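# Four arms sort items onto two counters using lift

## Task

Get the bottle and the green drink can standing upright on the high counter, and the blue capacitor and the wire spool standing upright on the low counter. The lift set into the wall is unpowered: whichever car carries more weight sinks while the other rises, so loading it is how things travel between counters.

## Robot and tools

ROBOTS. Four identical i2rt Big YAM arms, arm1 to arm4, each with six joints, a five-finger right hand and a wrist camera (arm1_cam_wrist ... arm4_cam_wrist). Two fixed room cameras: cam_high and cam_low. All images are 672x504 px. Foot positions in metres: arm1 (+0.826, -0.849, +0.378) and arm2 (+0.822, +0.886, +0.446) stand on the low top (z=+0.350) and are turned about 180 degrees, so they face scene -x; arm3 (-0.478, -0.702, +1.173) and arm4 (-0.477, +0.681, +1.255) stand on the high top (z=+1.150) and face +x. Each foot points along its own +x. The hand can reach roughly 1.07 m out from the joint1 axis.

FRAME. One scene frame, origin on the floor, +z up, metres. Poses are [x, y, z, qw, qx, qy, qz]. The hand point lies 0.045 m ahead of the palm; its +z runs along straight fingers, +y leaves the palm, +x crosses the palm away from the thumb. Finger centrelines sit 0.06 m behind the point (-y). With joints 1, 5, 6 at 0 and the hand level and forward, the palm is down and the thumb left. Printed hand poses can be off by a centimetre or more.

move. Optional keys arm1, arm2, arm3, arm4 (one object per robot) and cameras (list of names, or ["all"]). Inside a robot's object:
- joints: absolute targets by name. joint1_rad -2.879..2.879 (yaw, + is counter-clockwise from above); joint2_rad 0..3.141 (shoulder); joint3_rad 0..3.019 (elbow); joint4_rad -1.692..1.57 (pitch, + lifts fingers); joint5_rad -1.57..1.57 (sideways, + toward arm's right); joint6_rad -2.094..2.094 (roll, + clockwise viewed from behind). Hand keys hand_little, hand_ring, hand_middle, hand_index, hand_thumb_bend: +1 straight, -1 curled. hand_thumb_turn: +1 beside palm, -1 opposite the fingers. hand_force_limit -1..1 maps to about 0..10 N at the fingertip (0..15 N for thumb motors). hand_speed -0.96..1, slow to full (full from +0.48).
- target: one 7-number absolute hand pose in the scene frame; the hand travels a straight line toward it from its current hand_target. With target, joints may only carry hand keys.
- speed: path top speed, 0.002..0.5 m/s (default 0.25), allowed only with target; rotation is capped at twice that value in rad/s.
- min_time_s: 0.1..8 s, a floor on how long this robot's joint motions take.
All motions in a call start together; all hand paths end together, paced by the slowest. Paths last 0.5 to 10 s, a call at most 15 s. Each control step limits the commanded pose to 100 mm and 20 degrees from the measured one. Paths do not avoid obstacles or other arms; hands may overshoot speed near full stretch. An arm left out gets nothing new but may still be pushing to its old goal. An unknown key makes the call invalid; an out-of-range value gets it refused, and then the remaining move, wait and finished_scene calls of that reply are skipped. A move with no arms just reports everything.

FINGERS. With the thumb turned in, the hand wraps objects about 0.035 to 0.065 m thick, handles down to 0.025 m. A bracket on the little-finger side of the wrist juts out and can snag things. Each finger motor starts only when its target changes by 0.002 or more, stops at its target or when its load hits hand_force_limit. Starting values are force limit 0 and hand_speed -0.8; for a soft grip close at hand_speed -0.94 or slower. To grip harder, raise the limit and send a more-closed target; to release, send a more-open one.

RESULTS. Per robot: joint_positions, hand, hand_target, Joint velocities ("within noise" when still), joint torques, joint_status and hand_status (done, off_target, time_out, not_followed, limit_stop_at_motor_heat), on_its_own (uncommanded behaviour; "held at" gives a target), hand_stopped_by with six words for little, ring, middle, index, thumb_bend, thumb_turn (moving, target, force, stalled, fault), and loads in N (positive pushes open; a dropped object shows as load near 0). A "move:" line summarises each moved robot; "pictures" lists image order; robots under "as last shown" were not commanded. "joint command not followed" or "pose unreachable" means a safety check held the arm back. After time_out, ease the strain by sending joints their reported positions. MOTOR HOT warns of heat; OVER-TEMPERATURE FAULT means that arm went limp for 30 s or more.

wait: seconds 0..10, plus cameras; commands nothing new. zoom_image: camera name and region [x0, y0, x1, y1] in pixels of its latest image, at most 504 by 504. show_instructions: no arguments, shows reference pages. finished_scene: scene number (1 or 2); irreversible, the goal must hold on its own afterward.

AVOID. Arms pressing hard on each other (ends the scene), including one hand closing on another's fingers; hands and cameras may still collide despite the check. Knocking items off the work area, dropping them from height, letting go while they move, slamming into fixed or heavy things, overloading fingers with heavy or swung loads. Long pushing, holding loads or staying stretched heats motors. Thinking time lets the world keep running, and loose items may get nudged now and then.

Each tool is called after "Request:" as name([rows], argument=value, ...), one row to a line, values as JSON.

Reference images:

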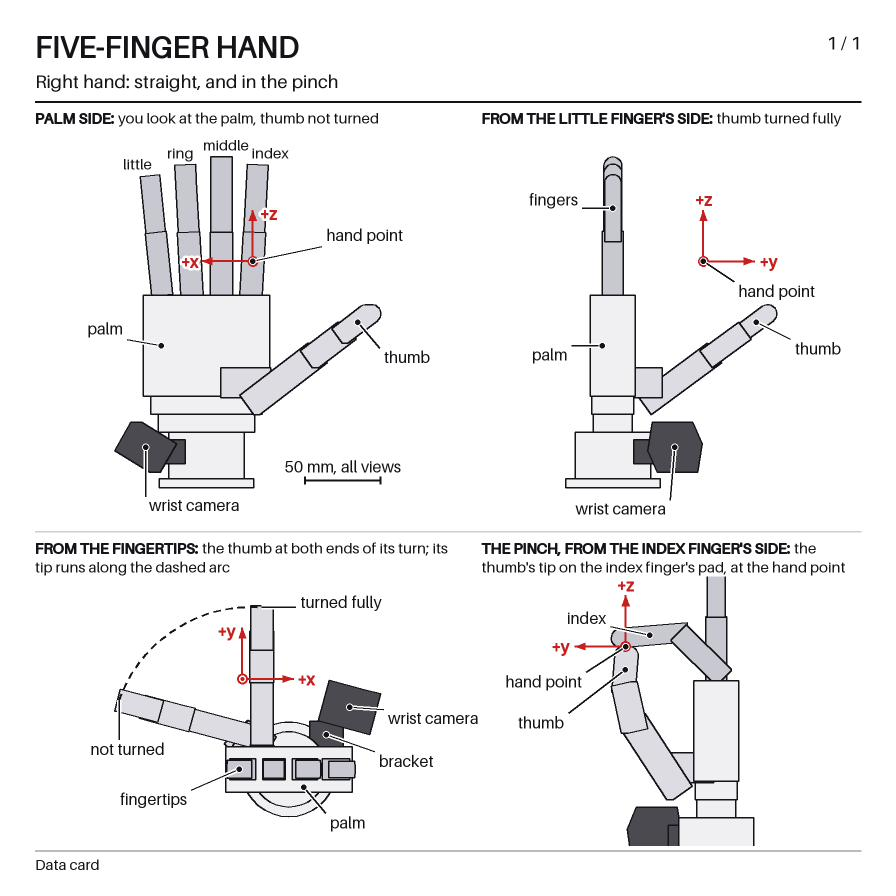

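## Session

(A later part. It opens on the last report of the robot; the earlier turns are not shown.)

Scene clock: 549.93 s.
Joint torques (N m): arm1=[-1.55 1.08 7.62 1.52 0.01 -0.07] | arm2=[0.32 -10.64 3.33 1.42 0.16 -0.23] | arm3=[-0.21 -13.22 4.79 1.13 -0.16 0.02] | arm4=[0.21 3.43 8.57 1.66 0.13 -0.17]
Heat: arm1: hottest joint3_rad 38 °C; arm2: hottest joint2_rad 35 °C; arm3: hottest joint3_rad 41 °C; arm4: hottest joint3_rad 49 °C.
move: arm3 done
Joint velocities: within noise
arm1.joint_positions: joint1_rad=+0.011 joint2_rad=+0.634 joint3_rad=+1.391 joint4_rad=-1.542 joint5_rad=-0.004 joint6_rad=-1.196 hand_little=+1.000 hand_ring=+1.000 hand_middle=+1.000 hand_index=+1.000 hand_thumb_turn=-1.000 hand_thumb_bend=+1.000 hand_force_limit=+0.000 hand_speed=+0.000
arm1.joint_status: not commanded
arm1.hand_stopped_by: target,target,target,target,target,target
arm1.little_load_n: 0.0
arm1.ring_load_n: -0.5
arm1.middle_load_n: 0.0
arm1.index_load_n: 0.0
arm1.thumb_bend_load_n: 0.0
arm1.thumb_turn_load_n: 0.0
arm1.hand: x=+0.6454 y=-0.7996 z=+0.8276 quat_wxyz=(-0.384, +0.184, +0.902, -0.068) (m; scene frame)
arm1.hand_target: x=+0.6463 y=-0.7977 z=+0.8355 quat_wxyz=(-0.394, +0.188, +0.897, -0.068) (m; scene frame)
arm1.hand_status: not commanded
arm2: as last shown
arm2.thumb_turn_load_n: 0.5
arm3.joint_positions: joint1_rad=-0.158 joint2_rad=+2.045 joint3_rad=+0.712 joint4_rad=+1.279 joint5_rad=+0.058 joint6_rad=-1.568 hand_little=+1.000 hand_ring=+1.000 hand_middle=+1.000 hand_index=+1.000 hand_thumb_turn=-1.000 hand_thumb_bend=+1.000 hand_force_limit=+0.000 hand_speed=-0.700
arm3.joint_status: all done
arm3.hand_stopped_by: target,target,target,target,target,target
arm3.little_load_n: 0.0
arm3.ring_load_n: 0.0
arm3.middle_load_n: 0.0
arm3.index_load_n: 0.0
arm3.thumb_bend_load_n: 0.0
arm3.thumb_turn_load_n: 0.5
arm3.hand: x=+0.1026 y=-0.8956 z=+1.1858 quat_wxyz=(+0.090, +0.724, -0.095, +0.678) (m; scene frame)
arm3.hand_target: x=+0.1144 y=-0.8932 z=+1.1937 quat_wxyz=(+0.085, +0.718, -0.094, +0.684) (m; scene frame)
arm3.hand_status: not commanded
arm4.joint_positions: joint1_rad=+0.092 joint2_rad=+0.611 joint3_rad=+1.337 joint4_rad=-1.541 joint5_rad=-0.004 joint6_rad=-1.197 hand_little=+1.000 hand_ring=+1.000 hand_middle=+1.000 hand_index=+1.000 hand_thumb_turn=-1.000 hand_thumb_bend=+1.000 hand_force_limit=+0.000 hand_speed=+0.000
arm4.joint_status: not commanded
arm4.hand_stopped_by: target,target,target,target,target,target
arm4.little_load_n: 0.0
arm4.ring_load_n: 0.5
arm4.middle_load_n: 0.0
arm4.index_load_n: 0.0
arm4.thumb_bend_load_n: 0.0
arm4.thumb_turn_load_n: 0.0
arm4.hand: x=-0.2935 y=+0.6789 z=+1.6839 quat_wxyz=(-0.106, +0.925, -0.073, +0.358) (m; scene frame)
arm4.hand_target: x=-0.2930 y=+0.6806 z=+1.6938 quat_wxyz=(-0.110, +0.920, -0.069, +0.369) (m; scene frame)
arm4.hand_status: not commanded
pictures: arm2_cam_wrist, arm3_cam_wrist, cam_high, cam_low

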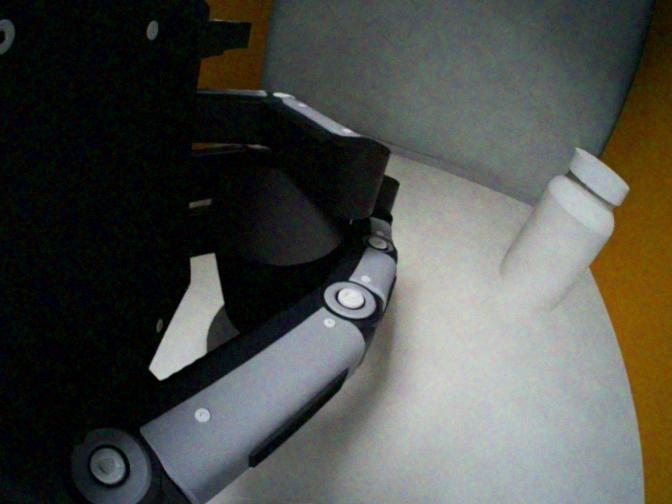

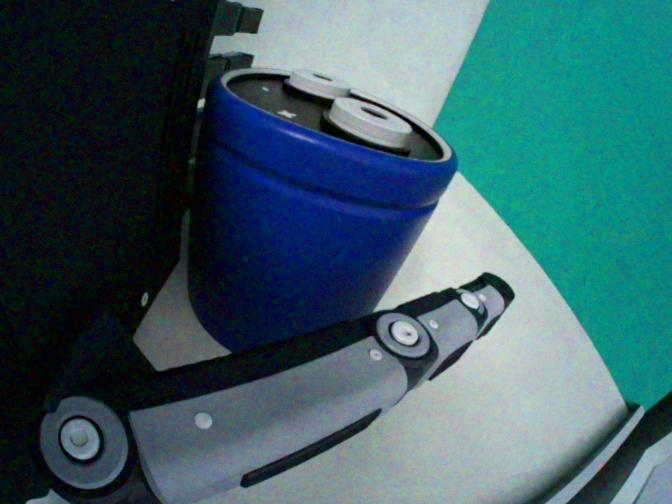

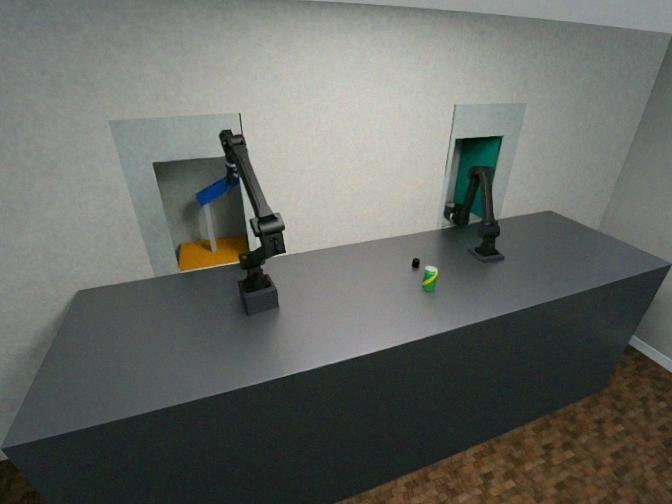

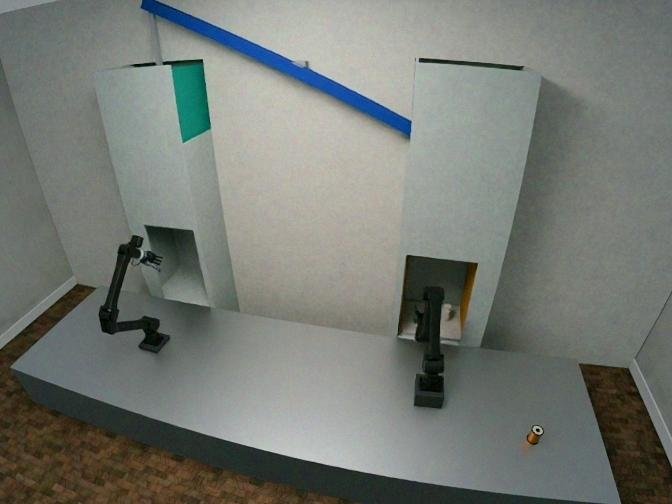

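Request:
move(arm3={"target": [-0.05, -0.849, 1.2, 0.085, 0.718, -0.094, 0.684], "speed": 0.15})

Request:
move(arm3={"target": [-0.22, -0.79, 1.36, 0.085, 0.718, -0.094, 0.684], "speed": 0.2}, cameras=["arm3_cam_wrist", "cam_high"])

Scene clock: 556.57 s.
Joint torques (N m): arm1=[-1.49 1.14 7.62 1.51 0.01 -0.07] | arm2=[0.26 -10.64 3.32 1.4 0.16 -0.24] | arm3=[0.03 -9.64 0.39 2.77 -0.01 0.03] | arm4=[0.09 3.37 8.57 1.58 0.12 -0.16]
Heat: arm1: hottest joint3_rad 38 °C; arm2: hottest joint2_rad 35 °C; arm3: hottest joint3_rad 40 °C; arm4: hottest joint3_rad 49 °C.
move: arm3 off_target
Joint velocities: within noise
arm1, arm2, arm4: as last shown
arm1.ring_load_n: 0.0
arm2.thumb_turn_load_n: 1.0
arm3.joint_positions: joint1_rad=-0.117 joint2_rad=+1.935 joint3_rad=+0.282 joint4_rad=+1.549 joint5_rad=+0.099 joint6_rad=-1.564 hand_little=+1.000 hand_ring=+1.000 hand_middle=+1.000 hand_index=+1.000 hand_thumb_turn=-1.000 hand_thumb_bend=+1.000 hand_force_limit=+0.000 hand_speed=-0.700
arm3.joint_status: not commanded
arm3.hand_stopped_by: target,target,target,target,target,target
arm3.little_load_n: 0.0
arm3.ring_load_n: 0.0
arm3.middle_load_n: 0.0
arm3.index_load_n: 0.0
arm3.thumb_bend_load_n: 0.0
arm3.thumb_turn_load_n: 0.0
arm3.hand: x=-0.0511 y=-0.8530 z=+1.1888 quat_wxyz=(+0.088, +0.740, -0.097, +0.659) (m; scene frame)
arm3.hand_target: x=-0.0497 y=-0.8491 z=+1.2003 quat_wxyz=(+0.083, +0.728, -0.098, +0.673) (m; scene frame)
arm3.hand_status: off_target (0.012 m and 3.8 deg from the pose sent, 0.160 m and 1.1 deg at the start; a joint's target at an end of its range on 23 of 53 steps)
arm4.ring_load_n: 0.0
pictures: none

Scene clock: 558.33 s.
Joint torques (N m): arm1=[-1.49 1.14 7.62 1.52 0.01 -0.07] | arm2=[0.26 -10.64 3.32 1.42 0.16 -0.23] | arm3=[-1.38 -3.08 3.51 2.48 -0.2 -0.05] | arm4=[-0.32 3.25 8.54 1.62 0.12 -0.14]
Heat: arm1: hottest joint3_rad 38 °C; arm2: hottest joint2_rad 35 °C; arm3: hottest joint3_rad 40 °C; arm4: hottest joint3_rad 49 °C.
move: arm3 not_followed
Joint velocities: within noise
arm1, arm2, arm4: as last shown
arm3.joint_positions: joint1_rad=-0.049 joint2_rad=+1.523 joint3_rad=+0.045 joint4_rad=+1.435 joint5_rad=+0.162 joint6_rad=-1.564 hand_little=+1.000 hand_ring=+1.000 hand_middle=+1.000 hand_index=+1.000 hand_thumb_turn=-1.000 hand_thumb_bend=+1.000 hand_force_limit=+0.000 hand_speed=-0.700
arm3.joint_status: not commanded
arm3.hand_stopped_by: target,target,target,target,target,target
arm3.little_load_n: 0.0
arm3.ring_load_n: 0.0
arm3.middle_load_n: 0.0
arm3.index_load_n: 0.0
arm3.thumb_bend_load_n: 0.0
arm3.thumb_turn_load_n: 0.5
arm3.on_its_own: joint1_rad is held at -0.057, not at its first target -0.107; joint2_rad is held at +1.536, not at its first target +1.918; joint3_rad is held at +0.066, not at its first target +0.275; joint4_rad is held at +1.453, not at its first target +1.573; joint5_rad is held at +0.160, not at its first target +0.102
arm3.hand: x=-0.1259 y=-0.8274 z=+1.2580 quat_wxyz=(+0.088, +0.720, -0.093, +0.682) (m; scene frame)
arm3.hand_target: x=-0.1177 y=-0.8308 z=+1.2640 quat_wxyz=(+0.090, +0.711, -0.096, +0.691) (m; scene frame)
arm3.hand_status: not_followed (0.144 m and 0.5 deg from the pose sent, 0.249 m and 3.8 deg at the start; pose on its path clipped on 22 of 53 steps; a joint's target at an end of its range on 23 of 53 steps)
pictures: arm3_cam_wrist, cam_high
pose unreachable (arm3 arm): on one or more control steps of this call this arm could not follow its commanded pose, so it was not sent that pose on those steps. On the call's last step it was still not sent that pose. It may still have moved: this result reports where it is.
cause: moving toward the commanded pose would bring two parts of the arm too close to each other.

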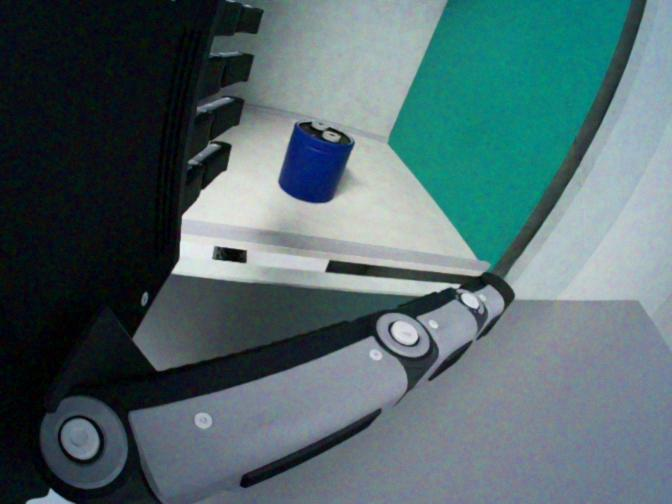

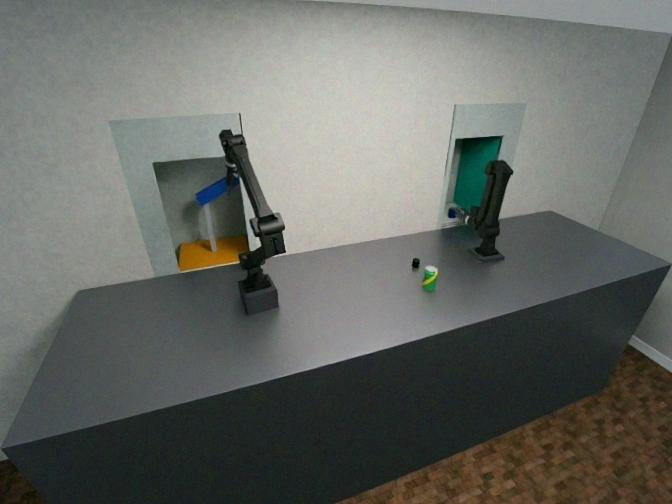

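Request:
move(arm3={"target": [-0.15, -0.82, 1.43, 0.0666, 0.8526, -0.1122, 0.5058], "speed": 0.2})

Request:
move(arm3={"joints": {"joint1_rad": 0.2, "joint2_rad": 0.634, "joint3_rad": 1.391, "joint4_rad": -1.542, "joint5_rad": 0, "joint6_rad": -1.5}, "min_time_s": 2.5}, cameras=["arm3_cam_wrist", "cam_high"])

Scene clock: 571.50 s.
Joint torques (N m): arm1=[-1.55 1.08 7.62 1.51 0.01 -0.07] | arm2=[0.26 -10.64 3.32 1.39 0.16 -0.24] | arm3=[-1.44 0.62 12.83 1.01 -0.13 0.05] | arm4=[0.32 3.19 8.55 1.63 0.11 -0.15]
Heat: arm1: hottest joint3_rad 38 °C; arm2: hottest joint2_rad 35 °C; arm3: hottest joint3_rad 40 °C; arm4: hottest joint3_rad 49 °C.
move: arm3 off_target
Joint velocities: within noise
arm1, arm2, arm4: as last shown
arm3.joint_positions: joint1_rad=-0.037 joint2_rad=+0.571 joint3_rad=+0.568 joint4_rad=-0.532 joint5_rad=+0.153 joint6_rad=-1.499 hand_little=+1.000 hand_ring=+1.000 hand_middle=+1.000 hand_index=+1.000 hand_thumb_turn=-1.000 hand_thumb_bend=+1.000 hand_force_limit=+0.000 hand_speed=-0.700
arm3.joint_status: not commanded
arm3.hand_stopped_by: target,target,target,target,target,target
arm3.little_load_n: 0.0
arm3.ring_load_n: 0.0
arm3.middle_load_n: 0.0
arm3.index_load_n: 0.0
arm3.thumb_bend_load_n: 0.0
arm3.thumb_turn_load_n: 0.5
arm3.hand: x=-0.1588 y=-0.8169 z=+1.3992 quat_wxyz=(+0.069, +0.863, -0.105, +0.489) (m; scene frame)
arm3.hand_target: x=-0.1520 y=-0.8197 z=+1.4296 quat_wxyz=(+0.067, +0.852, -0.113, +0.506) (m; scene frame)
arm3.hand_status: off_target (0.032 m and 2.4 deg from the pose sent, 0.174 m and 25.6 deg at the start)
pictures: none

Scene clock: 574.57 s.
Joint torques (N m): arm1=[-1.49 1.14 7.62 1.54 0.01 -0.07] | arm2=[0.26 -10.64 3.33 1.4 0.16 -0.24] | arm3=[-0.03 3.14 9.94 0.65 -0.18 -0.05] | arm4=[-0.21 3.31 8.51 1.65 0.13 -0.15]
Heat: arm1: hottest joint3_rad 38 °C; arm2: hottest joint2_rad 35 °C; arm3: hottest joint3_rad 41 °C; arm4: hottest joint3_rad 49 °C.
move: arm3 done
Joint velocities: within noise
arm1, arm2, arm4: as last shown
arm1.little_load_n: -0.5
arm1.thumb_turn_load_n: 0.5
arm2.thumb_turn_load_n: 0.5
arm3.joint_positions: joint1_rad=+0.191 joint2_rad=+0.621 joint3_rad=+1.344 joint4_rad=-1.526 joint5_rad=+0.003 joint6_rad=-1.499 hand_little=+1.000 hand_ring=+1.000 hand_middle=+1.000 hand_index=+1.000 hand_thumb_turn=-1.000 hand_thumb_bend=+1.000 hand_force_limit=+0.000 hand_speed=-0.700
arm3.joint_status: all done
arm3.hand_stopped_by: target,target,target,target,target,target
arm3.little_load_n: 0.0
arm3.ring_load_n: 0.0
arm3.middle_load_n: 0.5
arm3.index_load_n: 0.0
arm3.thumb_bend_load_n: 0.0
arm3.thumb_turn_load_n: 0.0
arm3.hand: x=-0.2662 y=-0.7325 z=+1.6122 quat_wxyz=(-0.041, +0.928, +0.032, +0.368) (m; scene frame)
arm3.hand_target: x=-0.2670 y=-0.7305 z=+1.6281 quat_wxyz=(-0.044, +0.925, +0.037, +0.376) (m; scene frame)
arm3.hand_status: not commanded
pictures: arm3_cam_wrist, cam_high

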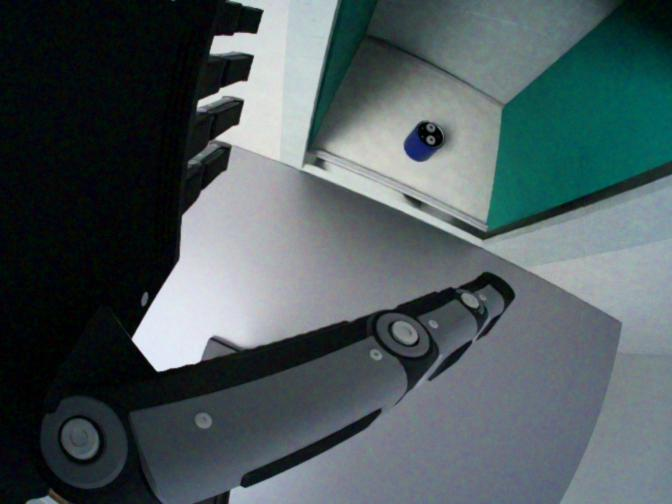

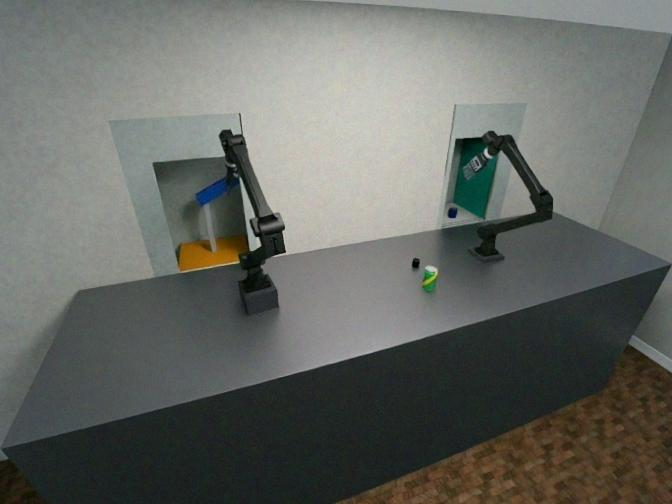

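Request:
move(arm2={"target": [0.2405, 0.8266, 0.45, -0.6297, -0.0789, 0.7701, -0.0645], "speed": 0.08}, cameras=["arm2_cam_wrist", "arm3_cam_wrist", "cam_low", "cam_high"])

Scene clock: 579.63 s.
Joint torques (N m): arm1=[-1.49 1.14 7.64 1.51 0.01 -0.07] | arm2=[0.44 -12.22 3.07 1.29 0.16 -0.23] | arm3=[-0.03 3.08 9.95 0.69 -0.18 -0.05] | arm4=[0.09 3.08 8.57 1.57 0.12 -0.15]
Heat: arm1: hottest joint3_rad 38 °C; arm2: hottest joint2_rad 35 °C; arm3: hottest joint3_rad 42 °C; arm4: hottest joint3_rad 49 °C.
move: arm2 done
Joint velocities: within noise
arm1, arm3, arm4: as last shown
arm1.little_load_n: 0.0
arm2.joint_positions: joint1_rad=+0.146 joint2_rad=+1.960 joint3_rad=+0.654 joint4_rad=+1.134 joint5_rad=+0.000 joint6_rad=-1.559 hand_little=+1.000 hand_ring=-0.900 hand_middle=-0.253 hand_index=-0.277 hand_thumb_turn=-1.000 hand_thumb_bend=+0.153 hand_force_limit=+0.300 hand_speed=-0.930
arm2.joint_status: not commanded
arm2.hand_stopped_by: target,target,force,force,force,target
arm2.little_load_n: 0.0
arm2.ring_load_n: 0.0
arm2.middle_load_n: 9.0
arm2.index_load_n: 6.5
arm2.thumb_bend_load_n: 9.5
arm2.thumb_turn_load_n: 1.0
arm2.hand: x=+0.2349 y=+0.8259 z=+0.4564 quat_wxyz=(+0.640, +0.074, -0.761, +0.069) (m; scene frame)
arm2.hand_target: x=+0.2406 y=+0.8267 z=+0.4501 quat_wxyz=(+0.630, +0.079, -0.770, +0.064) (m; scene frame)
arm2.hand_status: done (0.009 m and 1.8 deg from the pose sent, 0.028 m and 2.3 deg at the start)
arm3.middle_load_n: 0.0
arm3.index_load_n: -0.5
arm3.thumb_turn_load_n: 0.5
arm3.hand_target: x=-0.2670 y=-0.7305 z=+1.6282 quat_wxyz=(-0.044, +0.925, +0.037, +0.376) (m; scene frame)
pictures: arm2_cam_wrist, arm3_cam_wrist, cam_high, cam_low

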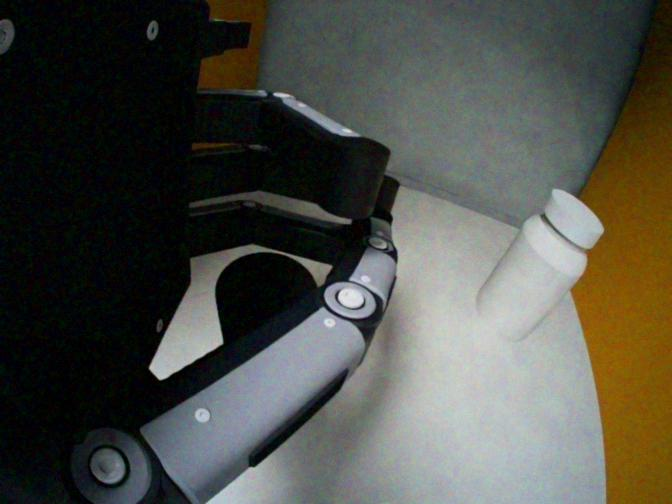

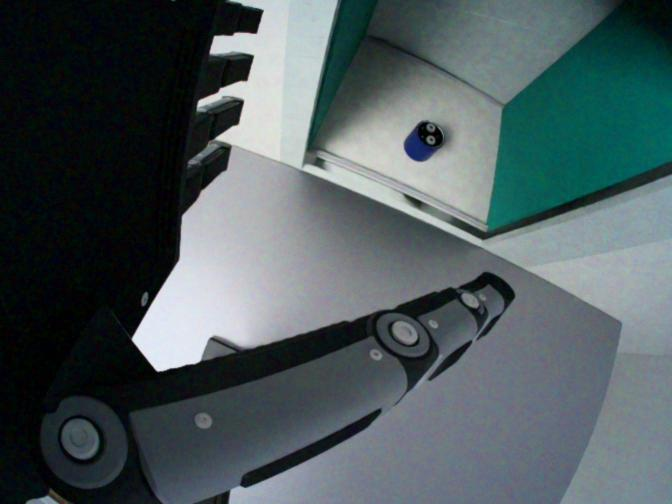

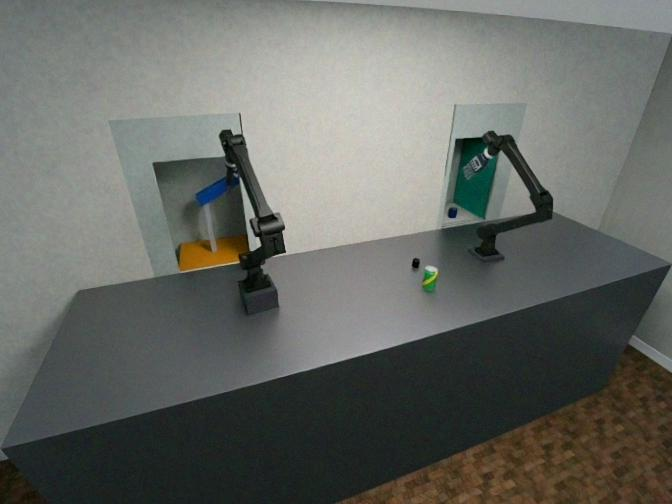

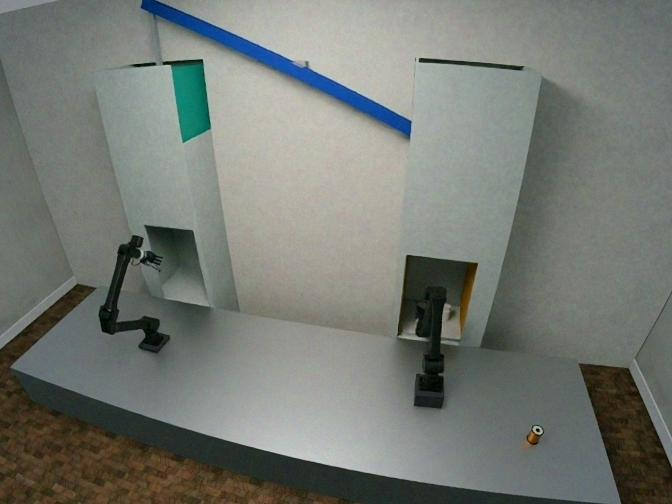

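Request:
move(arm2={"joints": {"hand_speed": -0.4, "hand_thumb_bend": 1.0, "hand_ring": 1.0, "hand_middle": 1.0, "hand_index": 1.0}})

Request:
move(arm2={"target": [0.242, 0.826, 0.398, -0.6297, -0.0789, 0.7701, -0.0645], "speed": 0.08}, cameras=["arm2_cam_wrist"])

Scene clock: 592.87 s.
Joint torques (N m): arm1=[-1.55 1.14 7.64 1.51 0.01 -0.07] | arm2=[0.85 -12.34 3.55 1.42 0.15 -0.22] | arm3=[-0.03 3.14 9.94 0.68 -0.18 -0.05] | arm4=[0.09 3.14 8.59 1.69 0.12 -0.15]
Heat: arm1: hottest joint3_rad 38 °C; arm2: hottest joint2_rad 35 °C; arm3: hottest joint3_rad 45 °C; arm4: hottest joint3_rad 49 °C.
move: arm2 done
Joint velocities: within noise
arm1, arm3, arm4: as last shown
arm1.index_load_n: -0.5
arm1.thumb_turn_load_n: 0.0
arm2.joint_positions: joint1_rad=+0.146 joint2_rad=+1.960 joint3_rad=+0.647 joint4_rad=+1.129 joint5_rad=+0.000 joint6_rad=-1.559 hand_little=+1.000 hand_ring=+1.000 hand_middle=+1.000 hand_index=+1.000 hand_thumb_turn=-1.000 hand_thumb_bend=+1.000 hand_force_limit=+0.300 hand_speed=-0.400
arm2.joint_status: all done
arm2.hand_stopped_by: target,target,target,target,target,target
arm2.little_load_n: -0.5
arm2.ring_load_n: 0.0
arm2.middle_load_n: 0.0
arm2.index_load_n: 0.0
arm2.thumb_bend_load_n: 0.0
arm2.thumb_turn_load_n: 0.0
arm2.hand: x=+0.2382 y=+0.8266 z=+0.4528 quat_wxyz=(+0.636, +0.074, -0.765, +0.068) (m; scene frame)
arm2.hand_target: x=+0.2406 y=+0.8267 z=+0.4500 quat_wxyz=(+0.630, +0.079, -0.770, +0.064) (m; scene frame)
arm2.hand_status: not commanded
arm3.index_load_n: 0.0
pictures: none

Scene clock: 594.27 s.
Joint torques (N m): arm1=[-1.49 1.08 7.65 1.51 0.01 -0.07] | arm2=[0.5 -10.75 3.89 2.92 0.27 -0.2] | arm3=[-0.03 3.14 9.94 0.68 -0.18 -0.05] | arm4=[0.09 3.19 8.54 1.72 0.13 -0.17]
Heat: arm1: hottest joint3_rad 38 °C; arm2: hottest joint2_rad 35 °C; arm3: hottest joint3_rad 45 °C; arm4: hottest joint3_rad 49 °C.
move: arm2 done
Joint velocities: within noise
arm1, arm3, arm4: as last shown
arm1.index_load_n: 0.0
arm2.joint_positions: joint1_rad=+0.146 joint2_rad=+2.112 joint3_rad=+0.657 joint4_rad=+1.234 joint5_rad=+0.000 joint6_rad=-1.559 hand_little=+1.000 hand_ring=+1.000 hand_middle=+1.000 hand_index=+1.000 hand_thumb_turn=-1.000 hand_thumb_bend=+1.000 hand_force_limit=+0.300 hand_speed=-0.400
arm2.joint_status: not commanded
arm2.hand_stopped_by: target,target,target,target,target,target
arm2.little_load_n: 0.0
arm2.ring_load_n: 0.0
arm2.middle_load_n: 0.0
arm2.index_load_n: 0.0
arm2.thumb_bend_load_n: 0.0
arm2.thumb_turn_load_n: 0.0
arm2.hand: x=+0.2478 y=+0.8287 z=+0.3981 quat_wxyz=(+0.622, +0.075, -0.777, +0.066) (m; scene frame)
arm2.hand_target: x=+0.2423 y=+0.8260 z=+0.3977 quat_wxyz=(+0.629, +0.079, -0.771, +0.064) (m; scene frame)
arm2.hand_status: done (0.006 m and 1.3 deg from the pose sent, 0.055 m and 1.2 deg at the start)
arm3.thumb_turn_load_n: 0.0
arm4.thumb_turn_load_n: 0.5
pictures: arm2_cam_wrist

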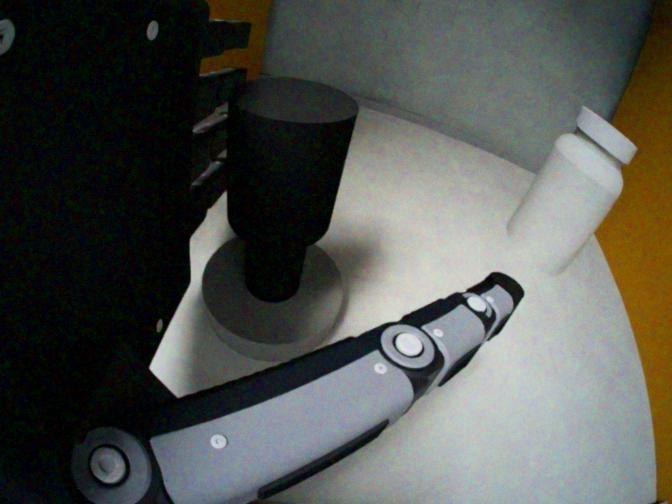

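Request:
move(arm2={"target": [0.2207, 0.827, 0.404, -0.6297, -0.0789, 0.7701, -0.0645], "speed": 0.05}, cameras=["arm2_cam_wrist"])

Request:
move(arm2={"joints": {"hand_speed": -0.8, "hand_ring": -0.95, "hand_middle": -0.95, "hand_index": -0.95}}, cameras=["arm2_cam_wrist"])

Scene clock: 604.93 s.
Joint torques (N m): arm1=[-1.44 1.08 7.62 1.51 0.01 -0.06] | arm2=[-0.5 -11.93 4.45 1.39 -0.04 -0.22] | arm3=[-0.03 3.14 9.94 0.68 -0.18 -0.05] | arm4=[-0.09 3.55 8.61 1.63 0.11 -0.18]
Heat: arm1: hottest joint3_rad 38 °C; arm2: hottest joint2_rad 35 °C; arm3: hottest joint3_rad 47 °C; arm4: hottest joint3_rad 50 °C.
move: arm2 done
Joint velocities: within noise
arm1.joint_positions: joint1_rad=+0.011 joint2_rad=+0.634 joint3_rad=+1.391 joint4_rad=-1.542 joint5_rad=-0.004 joint6_rad=-1.196 hand_little=+1.000 hand_ring=+1.000 hand_middle=+1.000 hand_index=+1.000 hand_thumb_turn=-1.000 hand_thumb_bend=+1.000 hand_force_limit=+0.000 hand_speed=+0.000
arm1.joint_status: not commanded
arm1.hand_stopped_by: target,target,target,target,target,target
arm1.little_load_n: 0.0
arm1.ring_load_n: 0.0
arm1.middle_load_n: 0.0
arm1.index_load_n: 0.0
arm1.thumb_bend_load_n: 0.0
arm1.thumb_turn_load_n: 0.5
arm1.hand: x=+0.6454 y=-0.7996 z=+0.8276 quat_wxyz=(-0.384, +0.184, +0.902, -0.068) (m; scene frame)
arm1.hand_target: x=+0.6463 y=-0.7977 z=+0.8355 quat_wxyz=(-0.394, +0.188, +0.897, -0.068) (m; scene frame)
arm1.hand_status: not commanded
arm2.joint_positions: joint1_rad=+0.144 joint2_rad=+2.112 joint3_rad=+0.707 joint4_rad=+1.217 joint5_rad=+0.000 joint6_rad=-1.559 hand_little=+1.000 hand_ring=+1.000 hand_middle=+1.000 hand_index=+1.000 hand_thumb_turn=-1.000 hand_thumb_bend=+1.000 hand_force_limit=+0.300 hand_speed=-0.400
arm2.joint_status: not commanded
arm2.hand_stopped_by: target,target,target,target,target,target
arm2.little_load_n: 0.0
arm2.ring_load_n: 0.0
arm2.middle_load_n: 0.0
arm2.index_load_n: 0.0
arm2.thumb_bend_load_n: 0.0
arm2.thumb_turn_load_n: 0.5
arm2.hand: x=+0.2262 y=+0.8253 z=+0.4095 quat_wxyz=(+0.635, +0.074, -0.766, +0.067) (m; scene frame)
arm2.hand_target: x=+0.2209 y=+0.8281 z=+0.4044 quat_wxyz=(+0.630, +0.077, -0.770, +0.062) (m; scene frame)
arm2.hand_status: done (0.008 m and 1.0 deg from the pose sent, 0.028 m and 1.3 deg at the start)
arm3: as last shown
arm4.joint_positions: joint1_rad=+0.092 joint2_rad=+0.611 joint3_rad=+1.337 joint4_rad=-1.541 joint5_rad=-0.004 joint6_rad=-1.197 hand_little=+1.000 hand_ring=+1.000 hand_middle=+1.000 hand_index=+1.000 hand_thumb_turn=-1.000 hand_thumb_bend=+1.000 hand_force_limit=+0.000 hand_speed=+0.000
arm4.joint_status: not commanded
arm4.hand_stopped_by: target,target,target,target,target,target
arm4.little_load_n: 0.0
arm4.ring_load_n: 0.0
arm4.middle_load_n: 0.0
arm4.index_load_n: 0.0
arm4.thumb_bend_load_n: 0.0
arm4.thumb_turn_load_n: 0.0
arm4.hand: x=-0.2935 y=+0.6789 z=+1.6839 quat_wxyz=(-0.106, +0.925, -0.073, +0.358) (m; scene frame)
arm4.hand_target: x=-0.2930 y=+0.6806 z=+1.6938 quat_wxyz=(-0.110, +0.920, -0.069, +0.369) (m; scene frame)
arm4.hand_status: not commanded
pictures: arm2_cam_wrist

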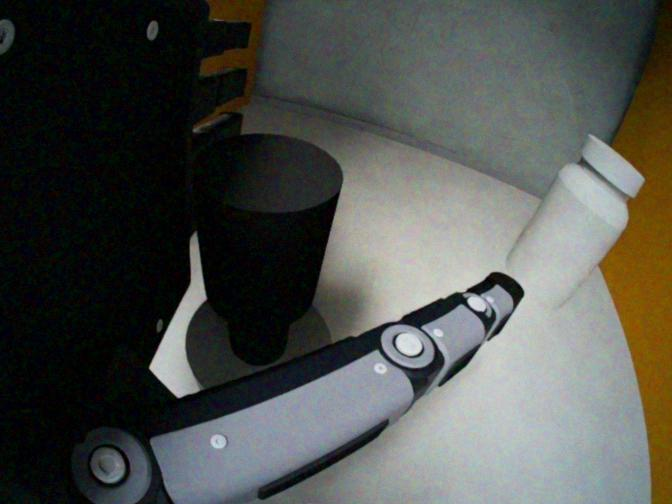

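Scene clock: 608.73 s.
Joint torques (N m): arm1=[-1.49 1.14 7.62 1.51 0.01 -0.06] | arm2=[-0.32 -12.04 3.75 1.58 0.02 -0.23] | arm3=[-0.03 3.14 9.94 0.69 -0.18 -0.05] | arm4=[-0.03 3.37 8.57 1.68 0.11 -0.15]
Heat: arm1: hottest joint3_rad 38 °C; arm2: hottest joint2_rad 36 °C; arm3: hottest joint3_rad 47 °C; arm4: hottest joint3_rad 50 °C.
move: arm2 off_target
Joint velocities: within noise
arm1, arm3, arm4: as last shown
arm1.thumb_turn_load_n: 0.0
arm2.joint_positions: joint1_rad=+0.142 joint2_rad=+2.112 joint3_rad=+0.717 joint4_rad=+1.211 joint5_rad=-0.008 joint6_rad=-1.559 hand_little=+1.000 hand_ring=-0.902 hand_middle=-0.845 hand_index=-0.755 hand_thumb_turn=-1.000 hand_thumb_bend=+1.000 hand_force_limit=+0.300 hand_speed=-0.800
arm2.joint_status: hand_ring off_target (ended at -0.902, target -0.950); hand_middle off_target (ended at -0.845, target -0.950); hand_index off_target (ended at -0.755, target -0.950); the others done
arm2.hand_stopped_by: target,force,force,force,target,target
arm2.little_load_n: 0.0
arm2.ring_load_n: 7.0
arm2.middle_load_n: 8.5
arm2.index_load_n: 1.0
arm2.thumb_bend_load_n: 0.0
arm2.thumb_turn_load_n: 0.0
arm2.hand: x=+0.2220 y=+0.8244 z=+0.4110 quat_wxyz=(+0.636, +0.075, -0.765, +0.070) (m; scene frame)
arm2.hand_target: x=+0.2208 y=+0.8266 z=+0.4042 quat_wxyz=(+0.630, +0.079, -0.770, +0.065) (m; scene frame)
arm2.hand_status: not commanded
pictures: arm2_cam_wrist

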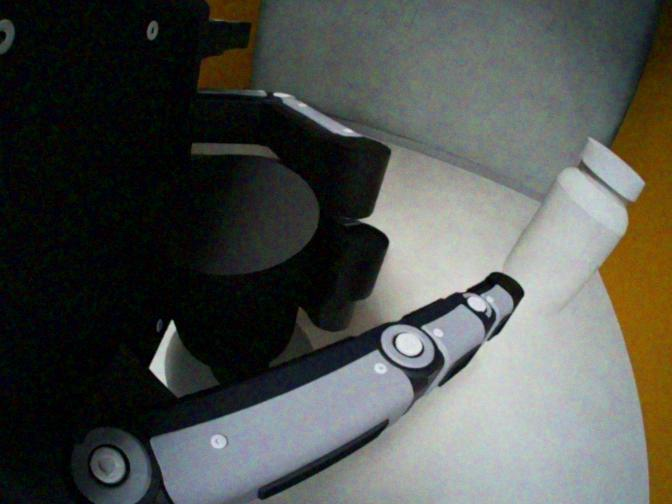

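Request:
move(arm2={"joints": {"hand_speed": -0.82, "hand_thumb_bend": -0.95}})

Request:
move(arm2={"joints": {"hand_force_limit": 0.5, "hand_speed": -0.92, "hand_ring": -0.99, "hand_middle": -0.99, "hand_index": -0.99, "hand_thumb_bend": -0.99}}, cameras=["arm2_cam_wrist"])

Scene clock: 619.93 s.
Joint torques (N m): arm1=[-1.49 1.14 7.65 1.52 0.01 -0.07] | arm2=[-0.32 -11.99 3.77 1.61 0.02 -0.22] | arm3=[-0.03 3.14 9.94 0.68 -0.18 -0.05] | arm4=[0.15 3.37 8.51 1.61 0.11 -0.17]
Heat: arm1: hottest joint3_rad 38 °C; arm2: hottest joint2_rad 36 °C; arm3: hottest joint3_rad 48 °C; arm4: hottest joint3_rad 50 °C.
move: arm2 off_target
Joint velocities: within noise
arm1, arm3, arm4: as last shown
arm2.joint_positions: joint1_rad=+0.142 joint2_rad=+2.112 joint3_rad=+0.717 joint4_rad=+1.211 joint5_rad=-0.008 joint6_rad=-1.559 hand_little=+1.000 hand_ring=-0.902 hand_middle=-0.845 hand_index=-0.755 hand_thumb_turn=-1.000 hand_thumb_bend=+0.502 hand_force_limit=+0.300 hand_speed=-0.820
arm2.joint_status: hand_thumb_bend off_target (ended at +0.502, target -0.950); the others done
arm2.hand_stopped_by: target,force,force,force,force,target
arm2.little_load_n: 0.5
arm2.ring_load_n: 7.0
arm2.middle_load_n: 8.0
arm2.index_load_n: 1.0
arm2.thumb_bend_load_n: 10.0
arm2.thumb_turn_load_n: 2.5
arm2.hand: x=+0.2220 y=+0.8244 z=+0.4110 quat_wxyz=(+0.636, +0.075, -0.765, +0.070) (m; scene frame)
arm2.hand_target: x=+0.2208 y=+0.8266 z=+0.4042 quat_wxyz=(+0.630, +0.079, -0.770, +0.065) (m; scene frame)
arm2.hand_status: not commanded
arm3.thumb_bend_load_n: -0.5
pictures: none

Scene clock: 620.43 s.
Joint torques (N m): arm1=[-1.49 1.14 7.64 1.52 0.01 -0.07] | arm2=[-0.32 -12.04 3.75 1.58 0.02 -0.23] | arm3=[-0.03 3.14 9.94 0.68 -0.18 -0.05] | arm4=[-0.03 3.25 8.62 1.68 0.12 -0.16]
Heat: arm1: hottest joint3_rad 38 °C; arm2: hottest joint2_rad 36 °C; arm3: hottest joint3_rad 48 °C; arm4: hottest joint3_rad 50 °C.
move: arm2 off_target
Joint velocities: within noise
arm1, arm3, arm4: as last shown
arm2.joint_positions: joint1_rad=+0.142 joint2_rad=+2.112 joint3_rad=+0.717 joint4_rad=+1.211 joint5_rad=-0.008 joint6_rad=-1.559 hand_little=+1.000 hand_ring=-0.907 hand_middle=-0.845 hand_index=-0.781 hand_thumb_turn=-1.000 hand_thumb_bend=+0.497 hand_force_limit=+0.500 hand_speed=-0.920
arm2.joint_status: hand_ring off_target (ended at -0.907, target -0.990); hand_middle off_target (ended at -0.845, target -0.990); hand_index off_target (ended at -0.781, target -0.990); hand_thumb_bend off_target (ended at +0.497, target -0.990); the others done
arm2.hand_stopped_by: target,force,force,force,force,target
arm2.little_load_n: 0.0
arm2.ring_load_n: 8.5
arm2.middle_load_n: 7.5
arm2.index_load_n: 8.0
arm2.thumb_bend_load_n: 10.5
arm2.thumb_turn_load_n: 3.0
arm2.hand: x=+0.2220 y=+0.8244 z=+0.4110 quat_wxyz=(+0.636, +0.075, -0.765, +0.070) (m; scene frame)
arm2.hand_target: x=+0.2208 y=+0.8267 z=+0.4042 quat_wxyz=(+0.630, +0.079, -0.770, +0.065) (m; scene frame)
arm2.hand_status: not commanded
arm3.thumb_bend_load_n: 0.0
arm3.thumb_turn_load_n: 0.5
arm4.middle_load_n: 0.5
pictures: arm2_cam_wrist

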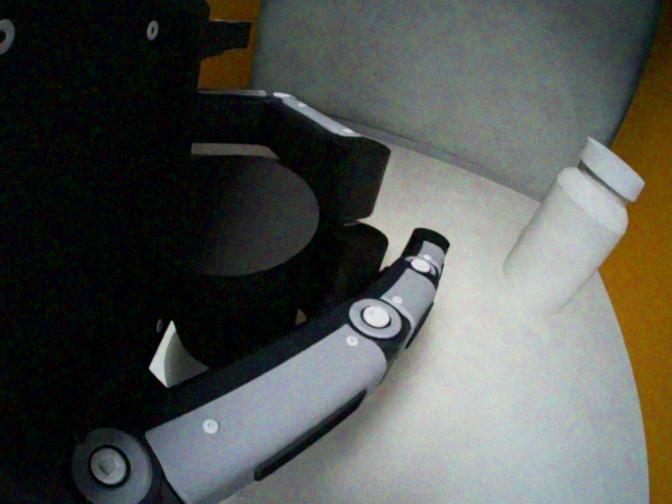

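Request:
move(arm2={"target": [0.2208, 0.8266, 0.434, -0.6297, -0.0789, 0.7701, -0.0645], "speed": 0.05}, cameras=["arm2_cam_wrist", "cam_low"])

Scene clock: 624.07 s.
Joint torques (N m): arm1=[-1.49 1.2 7.64 1.51 0.01 -0.07] | arm2=[-0.21 -14.86 3.96 1.94 0.12 -0.23] | arm3=[-0.03 3.14 9.95 0.68 -0.18 -0.05] | arm4=[0.03 3.43 8.49 1.72 0.12 -0.16]
Heat: arm1: hottest joint3_rad 38 °C; arm2: hottest joint2_rad 37 °C; arm3: hottest joint3_rad 48 °C; arm4: hottest joint3_rad 50 °C.
move: arm2 off_target
Joint velocities: within noise
arm1, arm4: as last shown
arm2.joint_positions: joint1_rad=+0.142 joint2_rad=+2.055 joint3_rad=+0.699 joint4_rad=+1.123 joint5_rad=-0.008 joint6_rad=-1.561 hand_little=+1.000 hand_ring=-0.907 hand_middle=-0.845 hand_index=-0.781 hand_thumb_turn=-1.000 hand_thumb_bend=+0.497 hand_force_limit=+0.500 hand_speed=-0.920
arm2.joint_status: not commanded
arm2.hand_stopped_by: target,force,force,force,force,target
arm2.little_load_n: 0.0
arm2.ring_load_n: 5.5
arm2.middle_load_n: 5.5
arm2.index_load_n: 4.0
arm2.thumb_bend_load_n: 10.0
arm2.thumb_turn_load_n: 2.5
arm2.hand: x=+0.2287 y=+0.8258 z=+0.4150 quat_wxyz=(+0.617, +0.077, -0.781, +0.067) (m; scene frame)
arm2.hand_target: x=+0.2211 y=+0.8268 z=+0.4339 quat_wxyz=(+0.630, +0.079, -0.770, +0.064) (m; scene frame)
arm2.hand_status: off_target (0.021 m and 1.9 deg from the pose sent, 0.023 m and 1.2 deg at the start)
arm3.joint_positions: joint1_rad=+0.191 joint2_rad=+0.621 joint3_rad=+1.344 joint4_rad=-1.526 joint5_rad=+0.003 joint6_rad=-1.499 hand_little=+1.000 hand_ring=+1.000 hand_middle=+1.000 hand_index=+1.000 hand_thumb_turn=-1.000 hand_thumb_bend=+1.000 hand_force_limit=+0.000 hand_speed=-0.700
arm3.joint_status: not commanded
arm3.hand_stopped_by: target,target,target,target,target,target
arm3.little_load_n: 0.0
arm3.ring_load_n: 0.0
arm3.middle_load_n: 0.0
arm3.index_load_n: 0.0
arm3.thumb_bend_load_n: 0.0
arm3.thumb_turn_load_n: 0.0
arm3.hand: x=-0.2662 y=-0.7325 z=+1.6122 quat_wxyz=(-0.041, +0.928, +0.032, +0.368) (m; scene frame)
arm3.hand_target: x=-0.2670 y=-0.7305 z=+1.6282 quat_wxyz=(-0.044, +0.925, +0.037, +0.376) (m; scene frame)
arm3.hand_status: not commanded
arm4.ring_load_n: 0.5
arm4.middle_load_n: 0.0
pictures: arm2_cam_wrist, cam_low

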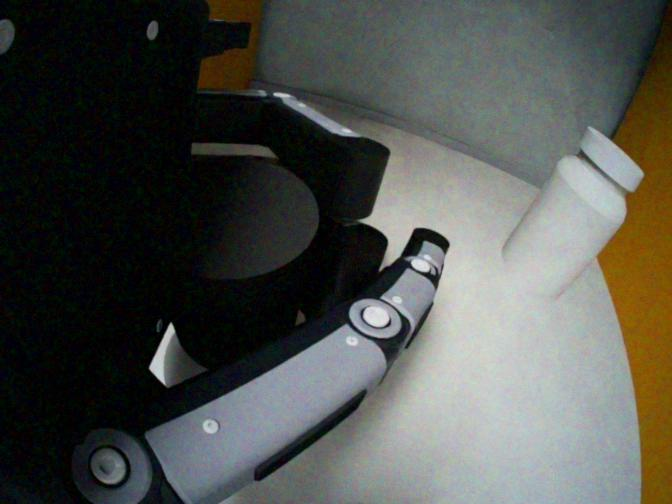

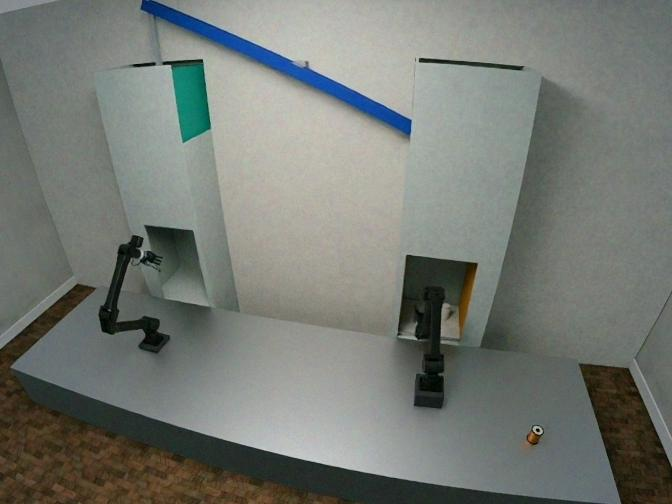

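Request:
move(arm2={"target": [0.2208, 0.8266, 0.462, -0.6297, -0.0789, 0.7701, -0.0645], "speed": 0.05}, cameras=["arm2_cam_wrist", "cam_low", "cam_high"])

Scene clock: 629.40 s.
Joint torques (N m): arm1=[-1.55 1.03 7.64 1.51 0.01 -0.07] | arm2=[-0.09 -12.34 5.05 1.92 0.08 -0.22] | arm3=[-0.03 3.14 9.95 0.68 -0.19 -0.05] | arm4=[-0.15 3.25 8.54 1.68 0.14 -0.15]
Heat: arm1: hottest joint3_rad 38 °C; arm2: hottest joint2_rad 37 °C; arm3: hottest joint3_rad 49 °C; arm4: hottest joint3_rad 50 °C.
move: arm2 done
Joint velocities: arm1=[-0.005 -0.005 -0.017 -0.012 -0.066 -0.154] | arm2=[within noise] | arm3=[within noise] | arm4=[within noise]
arm1, arm3, arm4: as last shown
arm1.thumb_turn_load_n: 0.5
arm2.joint_positions: joint1_rad=+0.140 joint2_rad=+1.938 joint3_rad=+0.685 joint4_rad=+1.042 joint5_rad=+0.000 joint6_rad=-1.561 hand_little=+1.000 hand_ring=-0.908 hand_middle=-0.845 hand_index=-0.782 hand_thumb_turn=-1.000 hand_thumb_bend=+0.497 hand_force_limit=+0.500 hand_speed=-0.920
arm2.joint_status: not commanded
arm2.hand_stopped_by: target,force,force,force,force,target
arm2.little_load_n: 0.0
arm2.ring_load_n: 0.0
arm2.middle_load_n: 5.0
arm2.index_load_n: 0.0
arm2.thumb_bend_load_n: 10.0
arm2.thumb_turn_load_n: 2.5
arm2.hand: x=+0.2256 y=+0.8277 z=+0.4572 quat_wxyz=(+0.626, +0.073, -0.774, +0.065) (m; scene frame)
arm2.hand_target: x=+0.2209 y=+0.8282 z=+0.4621 quat_wxyz=(+0.630, +0.076, -0.771, +0.062) (m; scene frame)
arm2.hand_status: done (0.007 m and 0.9 deg from the pose sent, 0.048 m and 1.9 deg at the start)
arm4.ring_load_n: 0.0
arm4.thumb_turn_load_n: 0.5
pictures: arm2_cam_wrist, cam_high, cam_low

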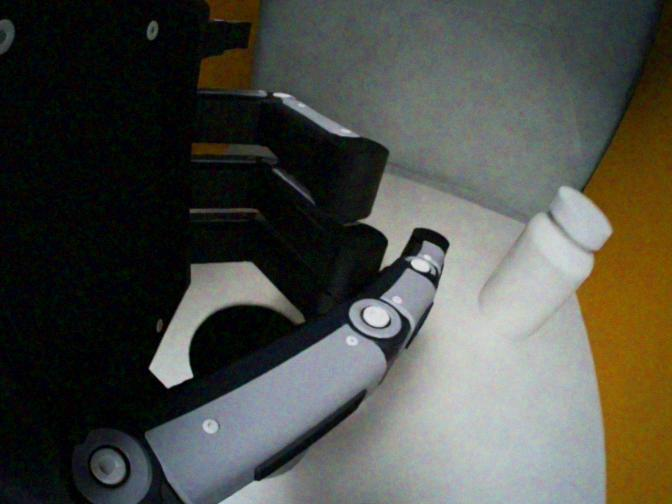

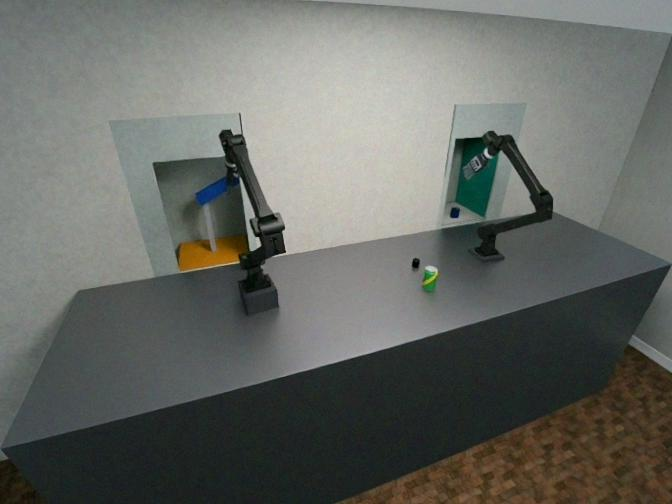

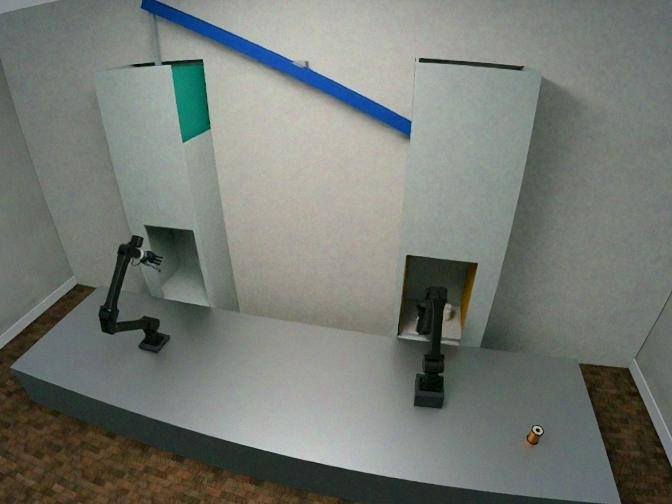

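Request:
move(arm2={"joints": {"hand_speed": -0.3, "hand_thumb_bend": 1.0, "hand_ring": 1.0, "hand_middle": 1.0, "hand_index": 1.0}}, cameras=["arm2_cam_wrist"])

Scene clock: 661.63 s.
Joint torques (N m): arm1=[-1.49 1.14 7.64 1.51 0.01 -0.07] | arm2=[-0.09 -12.34 5.07 1.95 0.07 -0.2] | arm3=[0.03 3.14 9.95 0.68 -0.18 -0.05] | arm4=[0.09 2.84 8.57 1.63 0.12 -0.17]
Heat: arm1: hottest joint3_rad 39 °C; arm2: hottest joint2_rad 36 °C; arm3: hottest joint3_rad 51 °C; arm4: hottest joint3_rad 50 °C.
move: arm2 done
Joint velocities: within noise
arm1, arm3, arm4: as last shown
arm1.thumb_turn_load_n: 0.0
arm2.joint_positions: joint1_rad=+0.140 joint2_rad=+1.938 joint3_rad=+0.685 joint4_rad=+1.042 joint5_rad=-0.008 joint6_rad=-1.561 hand_little=+1.000 hand_ring=+1.000 hand_middle=+1.000 hand_index=+1.000 hand_thumb_turn=-1.000 hand_thumb_bend=+1.000 hand_force_limit=+0.500 hand_speed=-0.300
arm2.joint_status: all done
arm2.hand_stopped_by: target,target,target,target,target,target
arm2.little_load_n: 0.0
arm2.ring_load_n: 0.0
arm2.middle_load_n: 0.0
arm2.index_load_n: 0.0
arm2.thumb_bend_load_n: 0.0
arm2.thumb_turn_load_n: 0.5
arm2.hand: x=+0.2255 y=+0.8262 z=+0.4571 quat_wxyz=(+0.626, +0.076, -0.773, +0.068) (m; scene frame)
arm2.hand_target: x=+0.2208 y=+0.8267 z=+0.4620 quat_wxyz=(+0.630, +0.079, -0.770, +0.065) (m; scene frame)
arm2.hand_status: not commanded
pictures: arm2_cam_wrist

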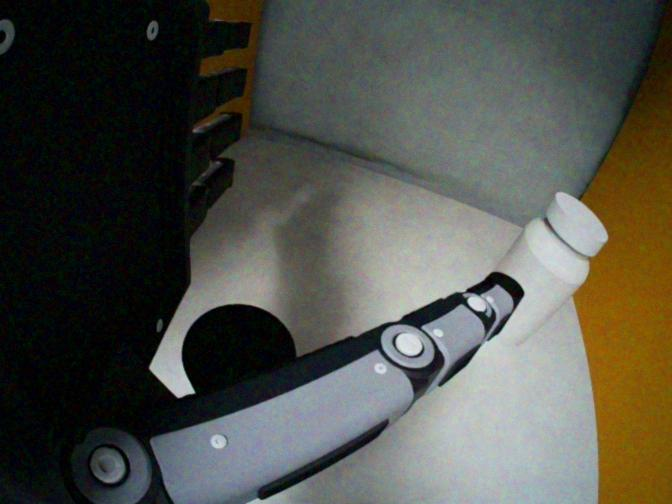

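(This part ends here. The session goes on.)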